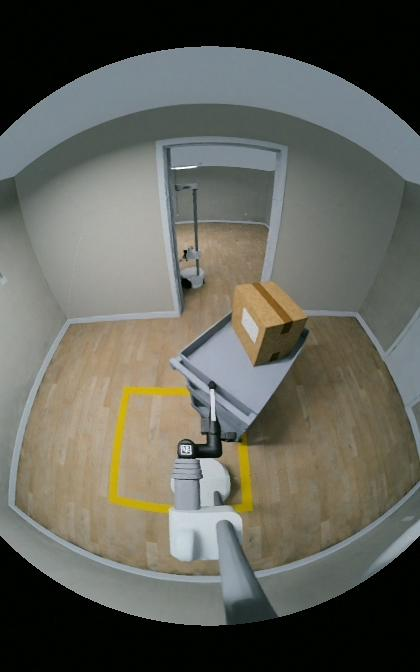

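Emit:
move:
  blocking: false
  r2: {"base":{"rotate_rad":-0.5},"pace":"slow"}

Emit:
wait:
  seconds: 4

Emit:
move:
  blocking: false
  r2: {"base":{"strafe_m":0.41,"translate_m":-0.1},"pace":"slow"}

Emit:
wait:
  seconds: 8
  cameras: ["r2_head_camera","r2_head_right_camera"]

Scene clock: 1076.37 s.
move: r2 moving
r1: as last shown
r1.lidar_m: 5.07 0.36 0.25 - 0.25 0.25 0.52 1.70 1.11 2.76 2.88 3.93
r1.motor_effort: lift_m=+14(14) arm_m=+5(5) wheel_0=-3(3) wheel_1=+4(4) wheel_2=+0(0)
r1.servo_current: wrist_yaw_rad=65(65) wrist_pitch_rad=39(46) wrist_roll_rad=39(59) gripper_m=46(46)
r1.contact_limits: translate_m 0.6
r1.wrist_depth_mm: - 137 - 512 296 196 - / - 137 - 521 297 198 - / 111 138 211 530 300 198 159 / 128 142 - 530 301 200 159 / - - - 535 303 199 159 / 1756 1756 193 539 190 199 166 / 1255 1098 1118 153 283 180 -
r2.base_odometry: x=-3.315 y=-5.542 heading=+0.948
r2.turned_by_wheels: -0.123
r2.turned_by_imu: -0.118
r2.base_tilt: forward=-0.6 right=+0.1
r2.lidar_m: 0.45 0.58 2.30 2.13 1.52 1.03 0.91 0.93 1.19 2.54 2.63 0.35
r2.base_status: rotate_rad moving
r2.joint_positions: lift_m=+0.690 arm_m=+0.000 wrist_yaw_rad=+0.009 wrist_pitch_rad=+0.005 wrist_roll_rad=+1.570 gripper_m=-0.014
r2.joint_status: not commanded
r2.measured_speeds: translate_m=+0.000 strafe_m=+0.000 rotate_rad=-0.486 lift_m=+0.000 arm_m=+0.000 wrist_yaw_rad=+0.023 wrist_pitch_rad=+0.000 wrist_roll_rad=+0.000
r2.motor_effort: lift_m=+21(21) arm_m=+3(4) wheel_0=+13(14) wheel_1=+10(10) wheel_2=+12(12)
r2.servo_current: wrist_yaw_rad=52(65) wrist_pitch_rad=46(52) wrist_roll_rad=39(59) gripper_m=78(78)
r2.hand_pose: x=+0.4600 y=-0.0849 z=+0.8664 quat_wxyz=(+0.707, +0.707, +0.005, +0.001) (m; r2's base frame)
r2.wrist_depth_mm: - 364 368 - 141 - - / - 394 402 - - - - / 1618 - 521 103 173 - - / 1661 - - 115 193 - - / 1618 - - 132 220 1618 525 / 1661 - 184 152 180 1464 480 / - 120 - - - - 418
pictures: none

Scene clock: 1077.57 s.
earlier move: r2 done
r1.base_odometry: x=-1.383 y=+1.566 heading=+2.909
r1.turned_by_wheels: +0.000
r1.turned_by_imu: +0.000
r1.base_tilt: forward=-1.6 right=+1.3
r1.lidar_m: 5.08 0.34 0.25 - 0.25 0.25 0.51 1.78 1.13 2.76 2.87 3.94
r1.base_status: not commanded
r1.joint_positions: lift_m=+0.300 arm_m=+0.000 wrist_yaw_rad=+3.092 wrist_pitch_rad=+0.002 wrist_roll_rad=+0.000 gripper_m=+0.056
r1.joint_status: not commanded
r1.measured_speeds: all 0
r1.motor_effort: lift_m=+14(14) arm_m=+5(5) wheel_0=-3(3) wheel_1=+4(4) wheel_2=+0(0)
r1.servo_current: wrist_yaw_rad=52(65) wrist_pitch_rad=46(52) wrist_roll_rad=39(65) gripper_m=39(46)
r1.contact_limits: translate_m 0.6
r1.hand_pose: x=-0.1129 y=+0.1016 z=+0.4780 quat_wxyz=(+0.025, -0.001, +0.000, +1.000) (m; r1's base frame)
r1.wrist_depth_mm: - 137 - 517 296 196 - / - 138 - 517 298 196 - / 111 138 211 525 298 199 159 / 128 141 - 535 303 200 159 / - - - 715 303 200 159 / 1756 1756 194 535 191 200 166 / 1255 1118 1118 153 282 181 -
r2.base_odometry: x=-3.315 y=-5.542 heading=+0.572
r2.turned_by_wheels: -0.376
r2.turned_by_imu: -0.365
r2.base_tilt: forward=-0.6 right=+0.1
r2.lidar_m: 0.38 0.40 1.99 2.19 2.11 1.29 0.96 0.89 0.97 1.38 2.60 0.43
r2.base_status: done
r2.joint_positions: lift_m=+0.690 arm_m=+0.000 wrist_yaw_rad=+0.003 wrist_pitch_rad=+0.005 wrist_roll_rad=+1.570 gripper_m=-0.014
r2.joint_status: not commanded
r2.measured_speeds: all 0
r2.motor_effort: lift_m=+21(21) arm_m=-4(4) wheel_0=+5(18) wheel_1=+4(11) wheel_2=+5(12)
r2.servo_current: wrist_yaw_rad=52(65) wrist_pitch_rad=39(52) wrist_roll_rad=52(59) gripper_m=65(78)
r2.hand_pose: x=+0.4596 y=-0.0865 z=+0.8664 quat_wxyz=(+0.707, +0.707, +0.003, -0.001) (m; r2's base frame)
r2.wrist_depth_mm: - - - 180 241 1366 1098 / - - - 179 240 1708 554 / - - 647 178 239 831 - / - 500 469 177 238 831 - / - 500 488 176 236 842 - / 1661 - 517 175 181 - - / 1618 - 574 - 235 - -
wait: 1.20 of 4 s (r2 has come to rest)
pictures: none

Scene clock: 1078.07 s.
move: r2 moving
r1: as last shown
r1.lidar_m: 5.08 0.34 0.25 - 0.25 0.25 0.47 1.77 1.13 2.76 2.86 3.95
r1.motor_effort: lift_m=+14(14) arm_m=+4(5) wheel_0=-3(3) wheel_1=+4(4) wheel_2=+0(0)
r1.servo_current: wrist_yaw_rad=52(65) wrist_pitch_rad=39(46) wrist_roll_rad=39(59) gripper_m=46(46)
r1.contact_limits: translate_m 0.6
r1.wrist_depth_mm: - 137 - 517 294 196 - / - 138 - 521 298 197 - / 111 138 211 530 300 198 159 / 128 142 - 525 301 200 159 / - - - 715 306 199 159 / 1708 1808 193 539 191 200 165 / 1255 1098 1118 153 282 181 -
r2.base_odometry: x=-3.324 y=-5.533 heading=+0.573
r2.turned_by_wheels: +0.001
r2.turned_by_imu: +0.000
r2.base_tilt: forward=-0.7 right=+0.1
r2.lidar_m: 0.40 0.38 1.99 2.18 2.11 1.29 0.95 0.92 0.98 1.41 2.61 0.44
r2.base_status: translate_m moving; strafe_m moving
r2.joint_positions: lift_m=+0.690 arm_m=+0.000 wrist_yaw_rad=+0.003 wrist_pitch_rad=+0.005 wrist_roll_rad=+1.570 gripper_m=-0.014
r2.joint_status: not commanded
r2.measured_speeds: translate_m=-0.012 strafe_m=+0.049 rotate_rad=+0.002 lift_m=+0.000 arm_m=+0.000 wrist_yaw_rad=+0.000 wrist_pitch_rad=+0.000 wrist_roll_rad=+0.000
r2.motor_effort: lift_m=+21(21) arm_m=-3(4) wheel_0=-9(9) wheel_1=+7(8) wheel_2=+9(9)
r2.servo_current: wrist_yaw_rad=52(52) wrist_pitch_rad=46(46) wrist_roll_rad=46(52) gripper_m=72(78)
r2.hand_pose: x=+0.4595 y=-0.0866 z=+0.8664 quat_wxyz=(+0.707, +0.707, +0.003, -0.001) (m; r2's base frame)
r2.wrist_depth_mm: - - - 178 239 1537 1138 / - - - 178 238 1618 585 / - - 627 177 238 831 - / - 484 462 177 236 842 - / - 500 488 176 236 831 - / 1708 - 187 175 181 - - / 1576 - 574 - 234 - -
pictures: none

Scene clock: 1083.03 s.
earlier move: r2 done
r1.base_odometry: x=-1.383 y=+1.566 heading=+2.909
r1.turned_by_wheels: +0.000
r1.turned_by_imu: +0.000
r1.base_tilt: forward=-1.6 right=+1.3
r1.lidar_m: 5.08 0.34 0.25 - 0.25 0.25 0.51 2.03 1.09 2.76 2.88 3.95
r1.base_status: not commanded
r1.joint_positions: lift_m=+0.300 arm_m=+0.000 wrist_yaw_rad=+3.092 wrist_pitch_rad=+0.002 wrist_roll_rad=+0.000 gripper_m=+0.056
r1.joint_status: not commanded
r1.measured_speeds: all 0
r1.motor_effort: lift_m=+14(14) arm_m=+5(5) wheel_0=-3(4) wheel_1=+4(5) wheel_2=+0(0)
r1.servo_current: wrist_yaw_rad=59(72) wrist_pitch_rad=46(52) wrist_roll_rad=46(65) gripper_m=46(52)
r1.contact_limits: translate_m 0.6
r1.hand_pose: x=-0.1129 y=+0.1016 z=+0.4780 quat_wxyz=(+0.025, -0.001, +0.000, +1.000) (m; r1's base frame)
r1.wrist_depth_mm: - 137 - 517 296 196 - / - 137 - 517 298 198 - / 111 137 211 525 300 198 159 / 128 141 293 525 300 199 159 / - - - 535 301 200 159 / 1756 1756 194 539 191 199 166 / 1255 1098 1118 153 283 181 -
r2.base_odometry: x=-3.621 y=-5.252 heading=+0.572
r2.turned_by_wheels: -0.001
r2.turned_by_imu: -0.001
r2.base_tilt: forward=-0.7 right=+0.1
r2.lidar_m: 0.44 1.78 1.86 1.79 1.72 1.42 1.04 1.00 1.08 1.52 2.97 0.36
r2.base_status: done
r2.joint_positions: lift_m=+0.690 arm_m=+0.000 wrist_yaw_rad=-0.002 wrist_pitch_rad=+0.005 wrist_roll_rad=+1.570 gripper_m=-0.014
r2.joint_status: not commanded
r2.measured_speeds: all 0
r2.motor_effort: lift_m=+21(21) arm_m=-4(4) wheel_0=-7(13) wheel_1=+3(9) wheel_2=+4(10)
r2.servo_current: wrist_yaw_rad=39(59) wrist_pitch_rad=46(52) wrist_roll_rad=39(65) gripper_m=72(78)
r2.hand_pose: x=+0.4591 y=-0.0881 z=+0.8664 quat_wxyz=(+0.707, +0.707, +0.001, -0.003) (m; r2's base frame)
r2.wrist_depth_mm: - 404 402 102 156 - - / - 397 397 109 170 - - / - 512 492 117 185 - - / 1808 - 654 131 205 - - / 1708 - - 149 227 1708 - / 1576 - 186 164 181 1618 496 / 1618 - - - - 1863 1160
wait: 4.97 of 8 s (r2 has come to rest)
pictures: r2_head_camera, r2_head_right_camera
Images, in order (width x height): r2_head_camera 420x560, r2_head_right_camera 420x672.

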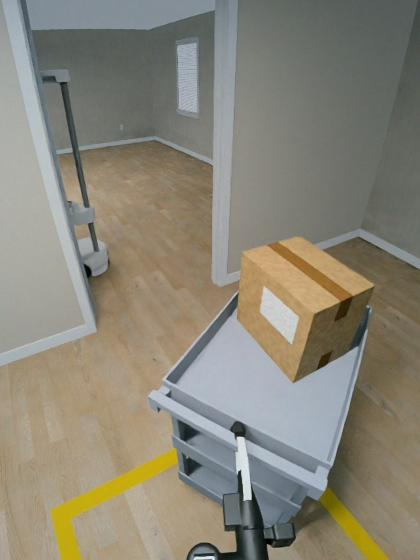

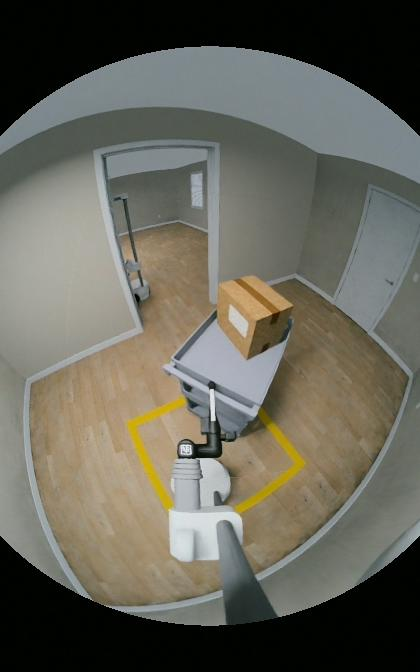

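Emit:
move:
  blocking: false
  r2: {"base":{"strafe_m":0.19,"translate_m":-0.52},"pace":"slow"}

Emit:
wait:
  seconds: 8
  cameras: ["r2_head_camera","r2_head_left_camera","r2_head_right_camera"]

Scene clock: 1089.60 s.
move: r2 moving
r1: as last shown
r1.lidar_m: 5.08 0.34 0.25 - 0.25 0.25 0.50 2.10 1.13 2.77 2.88 3.95
r1.motor_effort: lift_m=+14(14) arm_m=+5(5) wheel_0=-3(3) wheel_1=+4(5) wheel_2=+0(0)
r1.servo_current: wrist_yaw_rad=46(65) wrist_pitch_rad=33(46) wrist_roll_rad=59(59) gripper_m=39(46)
r1.contact_limits: translate_m 0.6
r1.wrist_depth_mm: - 137 - 517 296 196 - / - 137 - 521 298 197 - / 111 137 211 525 300 198 158 / 128 142 - 525 300 199 159 / - - - 539 301 199 159 / 1756 1808 193 539 191 199 166 / 1255 1098 1098 153 281 180 -
r2.base_odometry: x=-3.634 y=-5.254 heading=+0.572
r2.turned_by_wheels: +0.000
r2.turned_by_imu: +0.000
r2.base_tilt: forward=-0.7 right=+0.1
r2.lidar_m: 0.42 1.77 1.86 1.77 1.71 1.42 1.06 1.02 1.09 1.52 3.00 0.37
r2.base_status: translate_m moving; strafe_m moving
r2.joint_positions: lift_m=+0.690 arm_m=+0.000 wrist_yaw_rad=-0.002 wrist_pitch_rad=+0.005 wrist_roll_rad=+1.570 gripper_m=-0.014
r2.joint_status: not commanded
r2.measured_speeds: translate_m=-0.049 strafe_m=+0.017 rotate_rad=-0.001 lift_m=+0.000 arm_m=+0.000 wrist_yaw_rad=+0.000 wrist_pitch_rad=+0.000 wrist_roll_rad=+0.000
r2.motor_effort: lift_m=+21(21) arm_m=-4(4) wheel_0=-11(11) wheel_1=-8(8) wheel_2=+12(12)
r2.servo_current: wrist_yaw_rad=46(52) wrist_pitch_rad=46(59) wrist_roll_rad=52(52) gripper_m=65(78)
r2.hand_pose: x=+0.4591 y=-0.0881 z=+0.8664 quat_wxyz=(+0.707, +0.707, +0.001, -0.003) (m; r2's base frame)
r2.wrist_depth_mm: - 399 397 101 154 - - / - 394 399 107 167 - - / - 521 500 115 184 - - / 1808 - - 132 204 - - / 1756 - - 148 228 1708 - / 1618 - - 163 181 1618 484 / 1576 - - - - 1863 1182
pictures: none

Scene clock: 1095.87 s.
earlier move: r2 done
r1.base_odometry: x=-1.383 y=+1.566 heading=+2.909
r1.turned_by_wheels: +0.000
r1.turned_by_imu: +0.000
r1.base_tilt: forward=-1.6 right=+1.2
r1.lidar_m: 5.08 0.35 0.25 - 0.25 0.26 0.49 3.82 1.14 2.75 2.86 3.95
r1.base_status: not commanded
r1.joint_positions: lift_m=+0.300 arm_m=+0.000 wrist_yaw_rad=+3.092 wrist_pitch_rad=+0.002 wrist_roll_rad=+0.000 gripper_m=+0.056
r1.joint_status: not commanded
r1.measured_speeds: all 0
r1.motor_effort: lift_m=+14(14) arm_m=+5(5) wheel_0=-3(4) wheel_1=+4(5) wheel_2=+0(0)
r1.servo_current: wrist_yaw_rad=39(72) wrist_pitch_rad=39(52) wrist_roll_rad=65(78) gripper_m=39(52)
r1.contact_limits: translate_m 0.6
r1.hand_pose: x=-0.1129 y=+0.1016 z=+0.4780 quat_wxyz=(+0.025, -0.001, +0.000, +1.000) (m; r1's base frame)
r1.wrist_depth_mm: - 137 - 521 294 196 - / - 138 - 521 298 196 - / 111 138 211 691 298 199 159 / 128 142 - 707 303 199 159 / - - - 707 301 200 159 / 1756 1808 194 539 191 200 166 / 1255 1098 1118 153 282 181 -
r2.base_odometry: x=-4.161 y=-5.373 heading=+0.572
r2.turned_by_wheels: +0.000
r2.turned_by_imu: +0.002
r2.base_tilt: forward=-0.7 right=+0.1
r2.lidar_m: 0.44 0.52 1.82 1.35 1.30 0.94 0.69 0.66 0.70 0.96 2.98 0.38
r2.base_status: done
r2.joint_positions: lift_m=+0.690 arm_m=+0.000 wrist_yaw_rad=+0.002 wrist_pitch_rad=+0.005 wrist_roll_rad=+1.570 gripper_m=-0.014
r2.joint_status: not commanded
r2.measured_speeds: all 0
r2.motor_effort: lift_m=+21(21) arm_m=-3(4) wheel_0=-2(11) wheel_1=-5(8) wheel_2=+8(13)
r2.servo_current: wrist_yaw_rad=46(59) wrist_pitch_rad=46(59) wrist_roll_rad=39(65) gripper_m=72(78)
r2.hand_pose: x=+0.4594 y=-0.0869 z=+0.8664 quat_wxyz=(+0.707, +0.707, +0.002, -0.001) (m; r2's base frame)
r2.wrist_depth_mm: - 480 469 115 172 - - / - 421 410 124 182 - - / - 492 455 134 195 - - / - - 564 144 209 - - / - - - 154 228 - - / 1921 - - 168 179 1576 508 / - - - - - - 1160
wait: 6.27 of 8 s (r2 has come to rest)
pictures: r2_head_camera, r2_head_left_camera, r2_head_right_camera
Images, in order (width x height): r2_head_camera 420x560, r2_head_left_camera 420x672, r2_head_right_camera 420x672.

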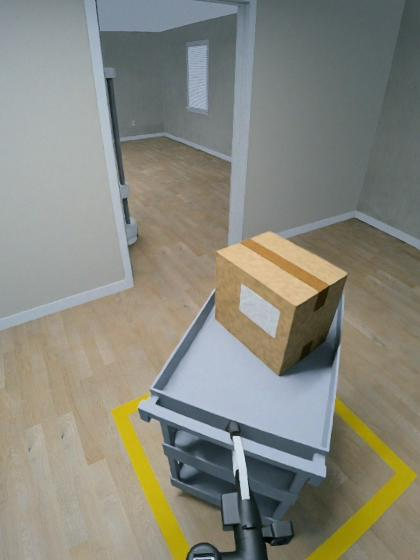

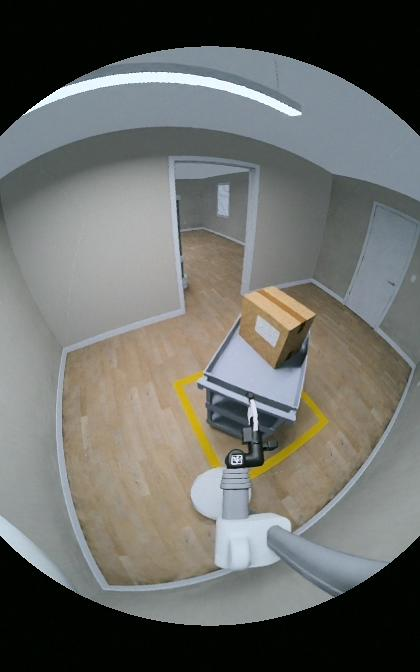

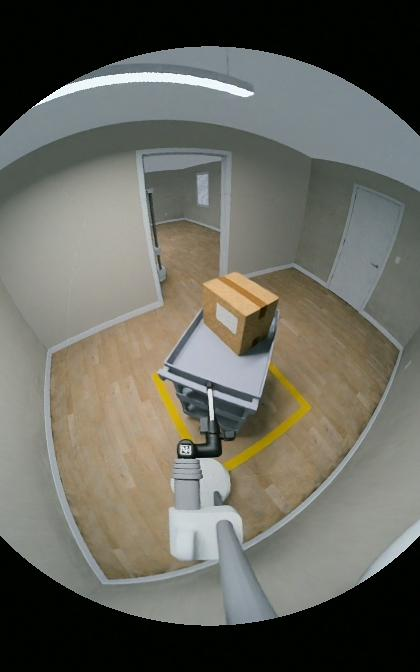

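Emit:
move:
  blocking: false
  r2: {"base":{"strafe_m":-0.28},"pace":"slow"}

Emit:
wait:
  seconds: 6

Emit:
move:
  blocking: false
  r2: {"base":{"rotate_rad":0.25},"pace":"slow"}

Emit:
wait:
  seconds: 4

Emit:
move:
  blocking: false
  r2: {"base":{"strafe_m":-0.25},"pace":"slow"}

Emit:
wait:
  seconds: 6
  cameras: ["r2_head_camera","r2_head_left_camera","r2_head_right_camera"]

Scene clock: 1108.53 s.
move: r2 moving
r1: as last shown
r1.base_tilt: forward=-1.6 right=+1.3
r1.lidar_m: 5.08 0.32 0.25 - 0.25 0.25 0.48 3.83 1.15 2.75 2.89 3.98
r1.motor_effort: lift_m=+14(14) arm_m=+5(5) wheel_0=-3(4) wheel_1=+4(4) wheel_2=+0(0)
r1.servo_current: wrist_yaw_rad=59(59) wrist_pitch_rad=39(52) wrist_roll_rad=39(59) gripper_m=39(46)
r1.contact_limits: translate_m 0.6
r1.wrist_depth_mm: - 137 - 517 296 195 - / - 138 - 525 297 197 - / 111 138 211 699 300 198 158 / 128 142 - 699 301 200 159 / - - - 723 303 200 159 / 1756 1756 193 535 191 199 166 / 1229 1098 1118 153 283 181 -
r2.base_odometry: x=-4.153 y=-5.385 heading=+0.572
r2.turned_by_wheels: +0.000
r2.turned_by_imu: +0.001
r2.base_tilt: forward=-0.7 right=+0.1
r2.lidar_m: 0.43 0.50 1.83 1.36 1.31 0.91 0.70 0.65 0.69 0.95 2.99 0.39
r2.base_status: strafe_m moving
r2.joint_positions: lift_m=+0.690 arm_m=+0.000 wrist_yaw_rad=+0.003 wrist_pitch_rad=+0.005 wrist_roll_rad=+1.570 gripper_m=-0.014
r2.joint_status: not commanded
r2.measured_speeds: translate_m=+0.000 strafe_m=-0.056 rotate_rad=+0.001 lift_m=+0.000 arm_m=+0.000 wrist_yaw_rad=+0.002 wrist_pitch_rad=+0.000 wrist_roll_rad=+0.000
r2.motor_effort: lift_m=+21(21) arm_m=-3(4) wheel_0=+9(14) wheel_1=-8(8) wheel_2=+0(6)
r2.servo_current: wrist_yaw_rad=52(52) wrist_pitch_rad=52(52) wrist_roll_rad=52(52) gripper_m=72(78)
r2.hand_pose: x=+0.4596 y=-0.0865 z=+0.8664 quat_wxyz=(+0.707, +0.707, +0.003, -0.001) (m; r2's base frame)
r2.wrist_depth_mm: - - 466 117 173 - - / - 427 413 125 182 - - / - 469 455 134 196 - - / - - 559 145 209 - - / - - - 154 227 - - / 1921 - - 170 179 1618 517 / - - - - - - 462
pictures: none

Scene clock: 1111.97 s.
earlier move: r2 done
r1.base_odometry: x=-1.383 y=+1.566 heading=+2.909
r1.turned_by_wheels: +0.000
r1.turned_by_imu: +0.000
r1.base_tilt: forward=-1.6 right=+1.3
r1.lidar_m: 5.08 0.36 0.25 - 0.25 0.25 0.49 3.81 1.13 2.73 2.87 3.94
r1.base_status: not commanded
r1.joint_positions: lift_m=+0.300 arm_m=+0.000 wrist_yaw_rad=+3.092 wrist_pitch_rad=+0.002 wrist_roll_rad=+0.000 gripper_m=+0.056
r1.joint_status: not commanded
r1.measured_speeds: all 0
r1.motor_effort: lift_m=+14(14) arm_m=+5(5) wheel_0=-3(4) wheel_1=+4(5) wheel_2=+0(0)
r1.servo_current: wrist_yaw_rad=65(78) wrist_pitch_rad=46(52) wrist_roll_rad=46(72) gripper_m=46(52)
r1.contact_limits: translate_m 0.6
r1.hand_pose: x=-0.1129 y=+0.1016 z=+0.4780 quat_wxyz=(+0.025, -0.001, +0.000, +1.000) (m; r1's base frame)
r1.wrist_depth_mm: - 137 - 517 296 196 - / - 137 - 525 296 196 - / 111 138 211 530 301 198 158 / 128 141 - 707 301 199 159 / - - - 707 303 200 159 / 1756 1708 195 539 191 200 166 / 1255 1098 1118 153 282 180 -
r2.base_odometry: x=-4.009 y=-5.608 heading=+0.572
r2.turned_by_wheels: +0.000
r2.turned_by_imu: +0.001
r2.base_tilt: forward=-0.7 right=+0.1
r2.lidar_m: 0.40 0.42 2.15 1.60 1.54 0.75 0.55 0.51 0.56 0.78 2.43 0.42
r2.base_status: done
r2.joint_positions: lift_m=+0.690 arm_m=+0.000 wrist_yaw_rad=+0.004 wrist_pitch_rad=+0.005 wrist_roll_rad=+1.570 gripper_m=-0.014
r2.joint_status: not commanded
r2.measured_speeds: all 0
r2.motor_effort: lift_m=+21(21) arm_m=-3(4) wheel_0=+5(15) wheel_1=-3(8) wheel_2=+0(6)
r2.servo_current: wrist_yaw_rad=52(65) wrist_pitch_rad=46(52) wrist_roll_rad=46(72) gripper_m=65(85)
r2.hand_pose: x=+0.4596 y=-0.0863 z=+0.8664 quat_wxyz=(+0.707, +0.707, +0.003, +0.000) (m; r2's base frame)
r2.wrist_depth_mm: - - - 163 222 1618 1160 / - - - 166 225 1464 - / - - 517 168 228 820 - / - 480 462 170 230 842 - / - - 521 173 233 842 - / - - 559 175 181 - - / - 1921 - - 239 - -
wait: 3.43 of 6 s (r2 has come to rest)
pictures: none

Scene clock: 1112.47 s.
move: r2 moving
r1: as last shown
r1.lidar_m: 5.08 0.34 0.25 - 0.25 0.25 0.49 3.82 1.14 2.76 2.86 3.95
r1.motor_effort: lift_m=+14(14) arm_m=+5(5) wheel_0=-3(3) wheel_1=+4(4) wheel_2=+0(0)
r1.servo_current: wrist_yaw_rad=46(72) wrist_pitch_rad=39(46) wrist_roll_rad=33(65) gripper_m=46(46)
r1.contact_limits: translate_m 0.6
r1.wrist_depth_mm: - 137 - 521 293 196 - / - 137 - 525 300 197 - / 111 138 211 525 300 198 159 / 128 141 - 521 301 199 159 / - - - 530 303 200 159 / 1708 1808 193 535 190 199 166 / 1255 1098 1118 153 281 181 -
r2.base_odometry: x=-4.009 y=-5.608 heading=+0.697
r2.turned_by_wheels: +0.124
r2.turned_by_imu: +0.120
r2.base_tilt: forward=-0.7 right=+0.0
r2.lidar_m: 0.41 0.47 1.97 1.56 1.35 0.67 0.54 0.52 0.58 0.94 3.19 0.41
r2.base_status: rotate_rad moving
r2.joint_positions: lift_m=+0.690 arm_m=+0.000 wrist_yaw_rad=-0.007 wrist_pitch_rad=+0.005 wrist_roll_rad=+1.570 gripper_m=-0.014
r2.joint_status: not commanded
r2.measured_speeds: translate_m=+0.000 strafe_m=+0.001 rotate_rad=+0.490 lift_m=+0.000 arm_m=+0.000 wrist_yaw_rad=+0.000 wrist_pitch_rad=+0.000 wrist_roll_rad=+0.000
r2.motor_effort: lift_m=+21(21) arm_m=-4(4) wheel_0=-8(13) wheel_1=-9(9) wheel_2=-14(15)
r2.servo_current: wrist_yaw_rad=52(59) wrist_pitch_rad=46(52) wrist_roll_rad=39(52) gripper_m=72(78)
r2.hand_pose: x=+0.4587 y=-0.0894 z=+0.8664 quat_wxyz=(+0.707, +0.707, -0.001, -0.004) (m; r2's base frame)
r2.wrist_depth_mm: - - - 148 204 1430 - / - - 554 153 211 750 - / - 480 445 157 217 - - / - - 484 163 224 842 - / - - 569 168 233 - - / - - 186 174 180 - - / - - - - - - 504
pictures: none

Scene clock: 1113.27 s.
earlier move: r2 done
r1.base_odometry: x=-1.383 y=+1.566 heading=+2.909
r1.turned_by_wheels: +0.000
r1.turned_by_imu: +0.000
r1.base_tilt: forward=-1.6 right=+1.3
r1.lidar_m: 5.07 0.35 0.25 - 0.25 0.25 0.49 3.84 1.13 2.76 2.88 3.94
r1.base_status: not commanded
r1.joint_positions: lift_m=+0.300 arm_m=+0.000 wrist_yaw_rad=+3.092 wrist_pitch_rad=+0.002 wrist_roll_rad=+0.000 gripper_m=+0.056
r1.joint_status: not commanded
r1.measured_speeds: all 0
r1.motor_effort: lift_m=+14(14) arm_m=+4(5) wheel_0=-3(3) wheel_1=+4(4) wheel_2=+0(0)
r1.servo_current: wrist_yaw_rad=46(72) wrist_pitch_rad=39(52) wrist_roll_rad=52(65) gripper_m=46(46)
r1.contact_limits: translate_m 0.6
r1.hand_pose: x=-0.1129 y=+0.1016 z=+0.4780 quat_wxyz=(+0.025, -0.001, +0.000, +1.000) (m; r1's base frame)
r1.wrist_depth_mm: - 137 - 517 296 196 - / - 137 - 521 297 197 - / 111 138 211 525 298 198 158 / 128 141 - 530 300 199 160 / - - - 535 301 199 159 / 1863 1708 193 539 191 200 165 / 1229 1098 1118 153 282 181 -
r2.base_odometry: x=-4.009 y=-5.608 heading=+0.821
r2.turned_by_wheels: +0.124
r2.turned_by_imu: +0.121
r2.base_tilt: forward=-0.7 right=+0.1
r2.lidar_m: 0.46 2.28 1.79 1.56 1.07 0.60 0.52 0.52 0.62 1.12 3.19 0.38
r2.base_status: done
r2.joint_positions: lift_m=+0.690 arm_m=+0.000 wrist_yaw_rad=-0.003 wrist_pitch_rad=+0.005 wrist_roll_rad=+1.570 gripper_m=-0.014
r2.joint_status: not commanded
r2.measured_speeds: all 0
r2.motor_effort: lift_m=+21(21) arm_m=-4(4) wheel_0=-7(13) wheel_1=-5(9) wheel_2=-8(15)
r2.servo_current: wrist_yaw_rad=52(59) wrist_pitch_rad=46(52) wrist_roll_rad=59(59) gripper_m=72(78)
r2.hand_pose: x=+0.4590 y=-0.0883 z=+0.8664 quat_wxyz=(+0.707, +0.707, +0.001, -0.003) (m; r2's base frame)
r2.wrist_depth_mm: - - 473 118 173 - - / - 427 415 125 185 - - / - 488 452 136 196 - - / - - 559 146 212 - - / - - - 155 229 - - / - - 185 169 180 1576 512 / - - - - - - 459
wait: 0.80 of 4 s (r2 has come to rest)
pictures: none

Scene clock: 1113.77 s.
move: r2 moving
r1: as last shown
r1.lidar_m: 5.10 0.35 0.25 - 0.25 0.25 0.51 3.83 1.13 2.75 2.88 3.94
r1.motor_effort: lift_m=+14(14) arm_m=+5(5) wheel_0=-4(4) wheel_1=+4(4) wheel_2=+0(0)
r1.servo_current: wrist_yaw_rad=39(65) wrist_pitch_rad=46(46) wrist_roll_rad=39(65) gripper_m=46(46)
r1.contact_limits: translate_m 0.6
r1.wrist_depth_mm: - 138 - 517 294 196 - / - 137 - 521 300 197 - / 111 138 211 530 298 198 158 / 128 141 - 530 301 199 159 / - - - 535 303 199 160 / 1756 1756 194 539 191 200 166 / 1255 1098 1098 153 283 180 -
r2.base_odometry: x=-3.999 y=-5.618 heading=+0.821
r2.turned_by_wheels: +0.000
r2.turned_by_imu: +0.000
r2.base_tilt: forward=-0.7 right=+0.1
r2.lidar_m: 0.43 0.48 1.81 1.56 1.04 0.61 0.53 0.50 0.64 1.14 3.17 0.38
r2.base_status: strafe_m moving
r2.joint_positions: lift_m=+0.690 arm_m=+0.000 wrist_yaw_rad=-0.002 wrist_pitch_rad=+0.005 wrist_roll_rad=+1.570 gripper_m=-0.014
r2.joint_status: not commanded
r2.measured_speeds: translate_m=+0.000 strafe_m=-0.055 rotate_rad=+0.001 lift_m=+0.000 arm_m=+0.000 wrist_yaw_rad=+0.021 wrist_pitch_rad=+0.000 wrist_roll_rad=+0.000
r2.motor_effort: lift_m=+21(21) arm_m=-4(4) wheel_0=+8(9) wheel_1=-9(9) wheel_2=+1(7)
r2.servo_current: wrist_yaw_rad=52(52) wrist_pitch_rad=46(46) wrist_roll_rad=59(59) gripper_m=65(78)
r2.hand_pose: x=+0.4591 y=-0.0880 z=+0.8664 quat_wxyz=(+0.707, +0.707, +0.001, -0.003) (m; r2's base frame)
r2.wrist_depth_mm: - - 466 115 173 - - / - 421 410 125 182 - - / - 492 459 134 195 - - / - - 564 144 210 - - / - - - 154 229 - - / - - 186 171 180 1576 508 / - - - - - - 1182
pictures: none

Scene clock: 1116.90 s.
earlier move: r2 done
r1.base_odometry: x=-1.383 y=+1.566 heading=+2.909
r1.turned_by_wheels: +0.000
r1.turned_by_imu: +0.000
r1.base_tilt: forward=-1.6 right=+1.3
r1.lidar_m: 5.07 0.33 0.25 - 0.25 0.25 0.51 3.83 1.13 2.75 2.87 3.91
r1.base_status: not commanded
r1.joint_positions: lift_m=+0.300 arm_m=+0.000 wrist_yaw_rad=+3.092 wrist_pitch_rad=+0.002 wrist_roll_rad=+0.000 gripper_m=+0.056
r1.joint_status: not commanded
r1.measured_speeds: all 0
r1.motor_effort: lift_m=+14(14) arm_m=+5(5) wheel_0=-3(4) wheel_1=+4(5) wheel_2=+0(0)
r1.servo_current: wrist_yaw_rad=65(72) wrist_pitch_rad=46(52) wrist_roll_rad=39(65) gripper_m=33(52)
r1.contact_limits: translate_m 0.6
r1.hand_pose: x=-0.1129 y=+0.1016 z=+0.4780 quat_wxyz=(+0.025, -0.001, +0.000, +1.000) (m; r1's base frame)
r1.wrist_depth_mm: - 137 - 517 296 196 - / - 137 - 517 297 198 - / 111 138 211 530 300 199 160 / 128 141 - 530 303 198 159 / - - - 539 301 200 159 / 1756 1756 192 544 191 200 166 / 1229 1118 1098 153 282 181 -
r2.base_odometry: x=-3.827 y=-5.779 heading=+0.821
r2.turned_by_wheels: +0.000
r2.turned_by_imu: +0.001
r2.base_tilt: forward=-0.7 right=+0.0
r2.lidar_m: 0.40 0.46 2.07 1.79 0.95 0.54 0.46 0.46 0.57 1.03 2.93 0.43
r2.base_status: done
r2.joint_positions: lift_m=+0.690 arm_m=+0.000 wrist_yaw_rad=+0.003 wrist_pitch_rad=+0.005 wrist_roll_rad=+1.570 gripper_m=-0.014
r2.joint_status: not commanded
r2.measured_speeds: all 0
r2.motor_effort: lift_m=+21(21) arm_m=-4(4) wheel_0=+5(16) wheel_1=-3(9) wheel_2=-1(7)
r2.servo_current: wrist_yaw_rad=46(65) wrist_pitch_rad=46(52) wrist_roll_rad=59(65) gripper_m=72(85)
r2.hand_pose: x=+0.4596 y=-0.0866 z=+0.8664 quat_wxyz=(+0.707, +0.707, +0.003, -0.001) (m; r2's base frame)
r2.wrist_depth_mm: - - - 155 213 1537 1138 / - - - 158 216 759 - / - - 484 162 222 - - / - - 473 166 227 831 - / - - 539 170 232 - - / - - 187 174 180 - - / 1983 138 - - - - 512
wait: 3.13 of 6 s (r2 has come to rest)
pictures: r2_head_camera, r2_head_left_camera, r2_head_right_camera
Images, in order (width x height): r2_head_camera 420x560, r2_head_left_camera 420x672, r2_head_right_camera 420x672.

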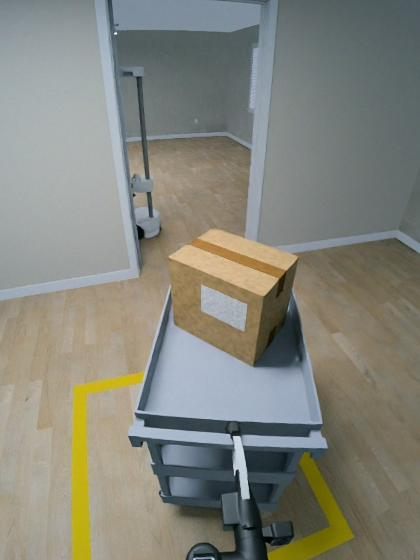

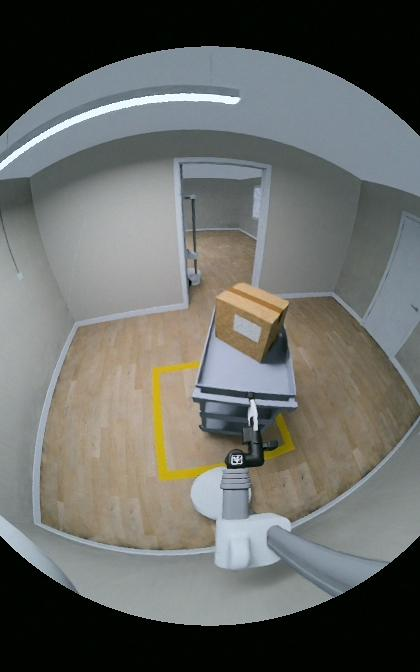

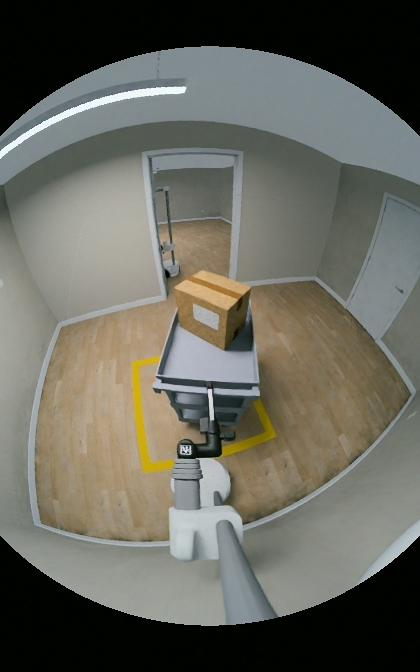

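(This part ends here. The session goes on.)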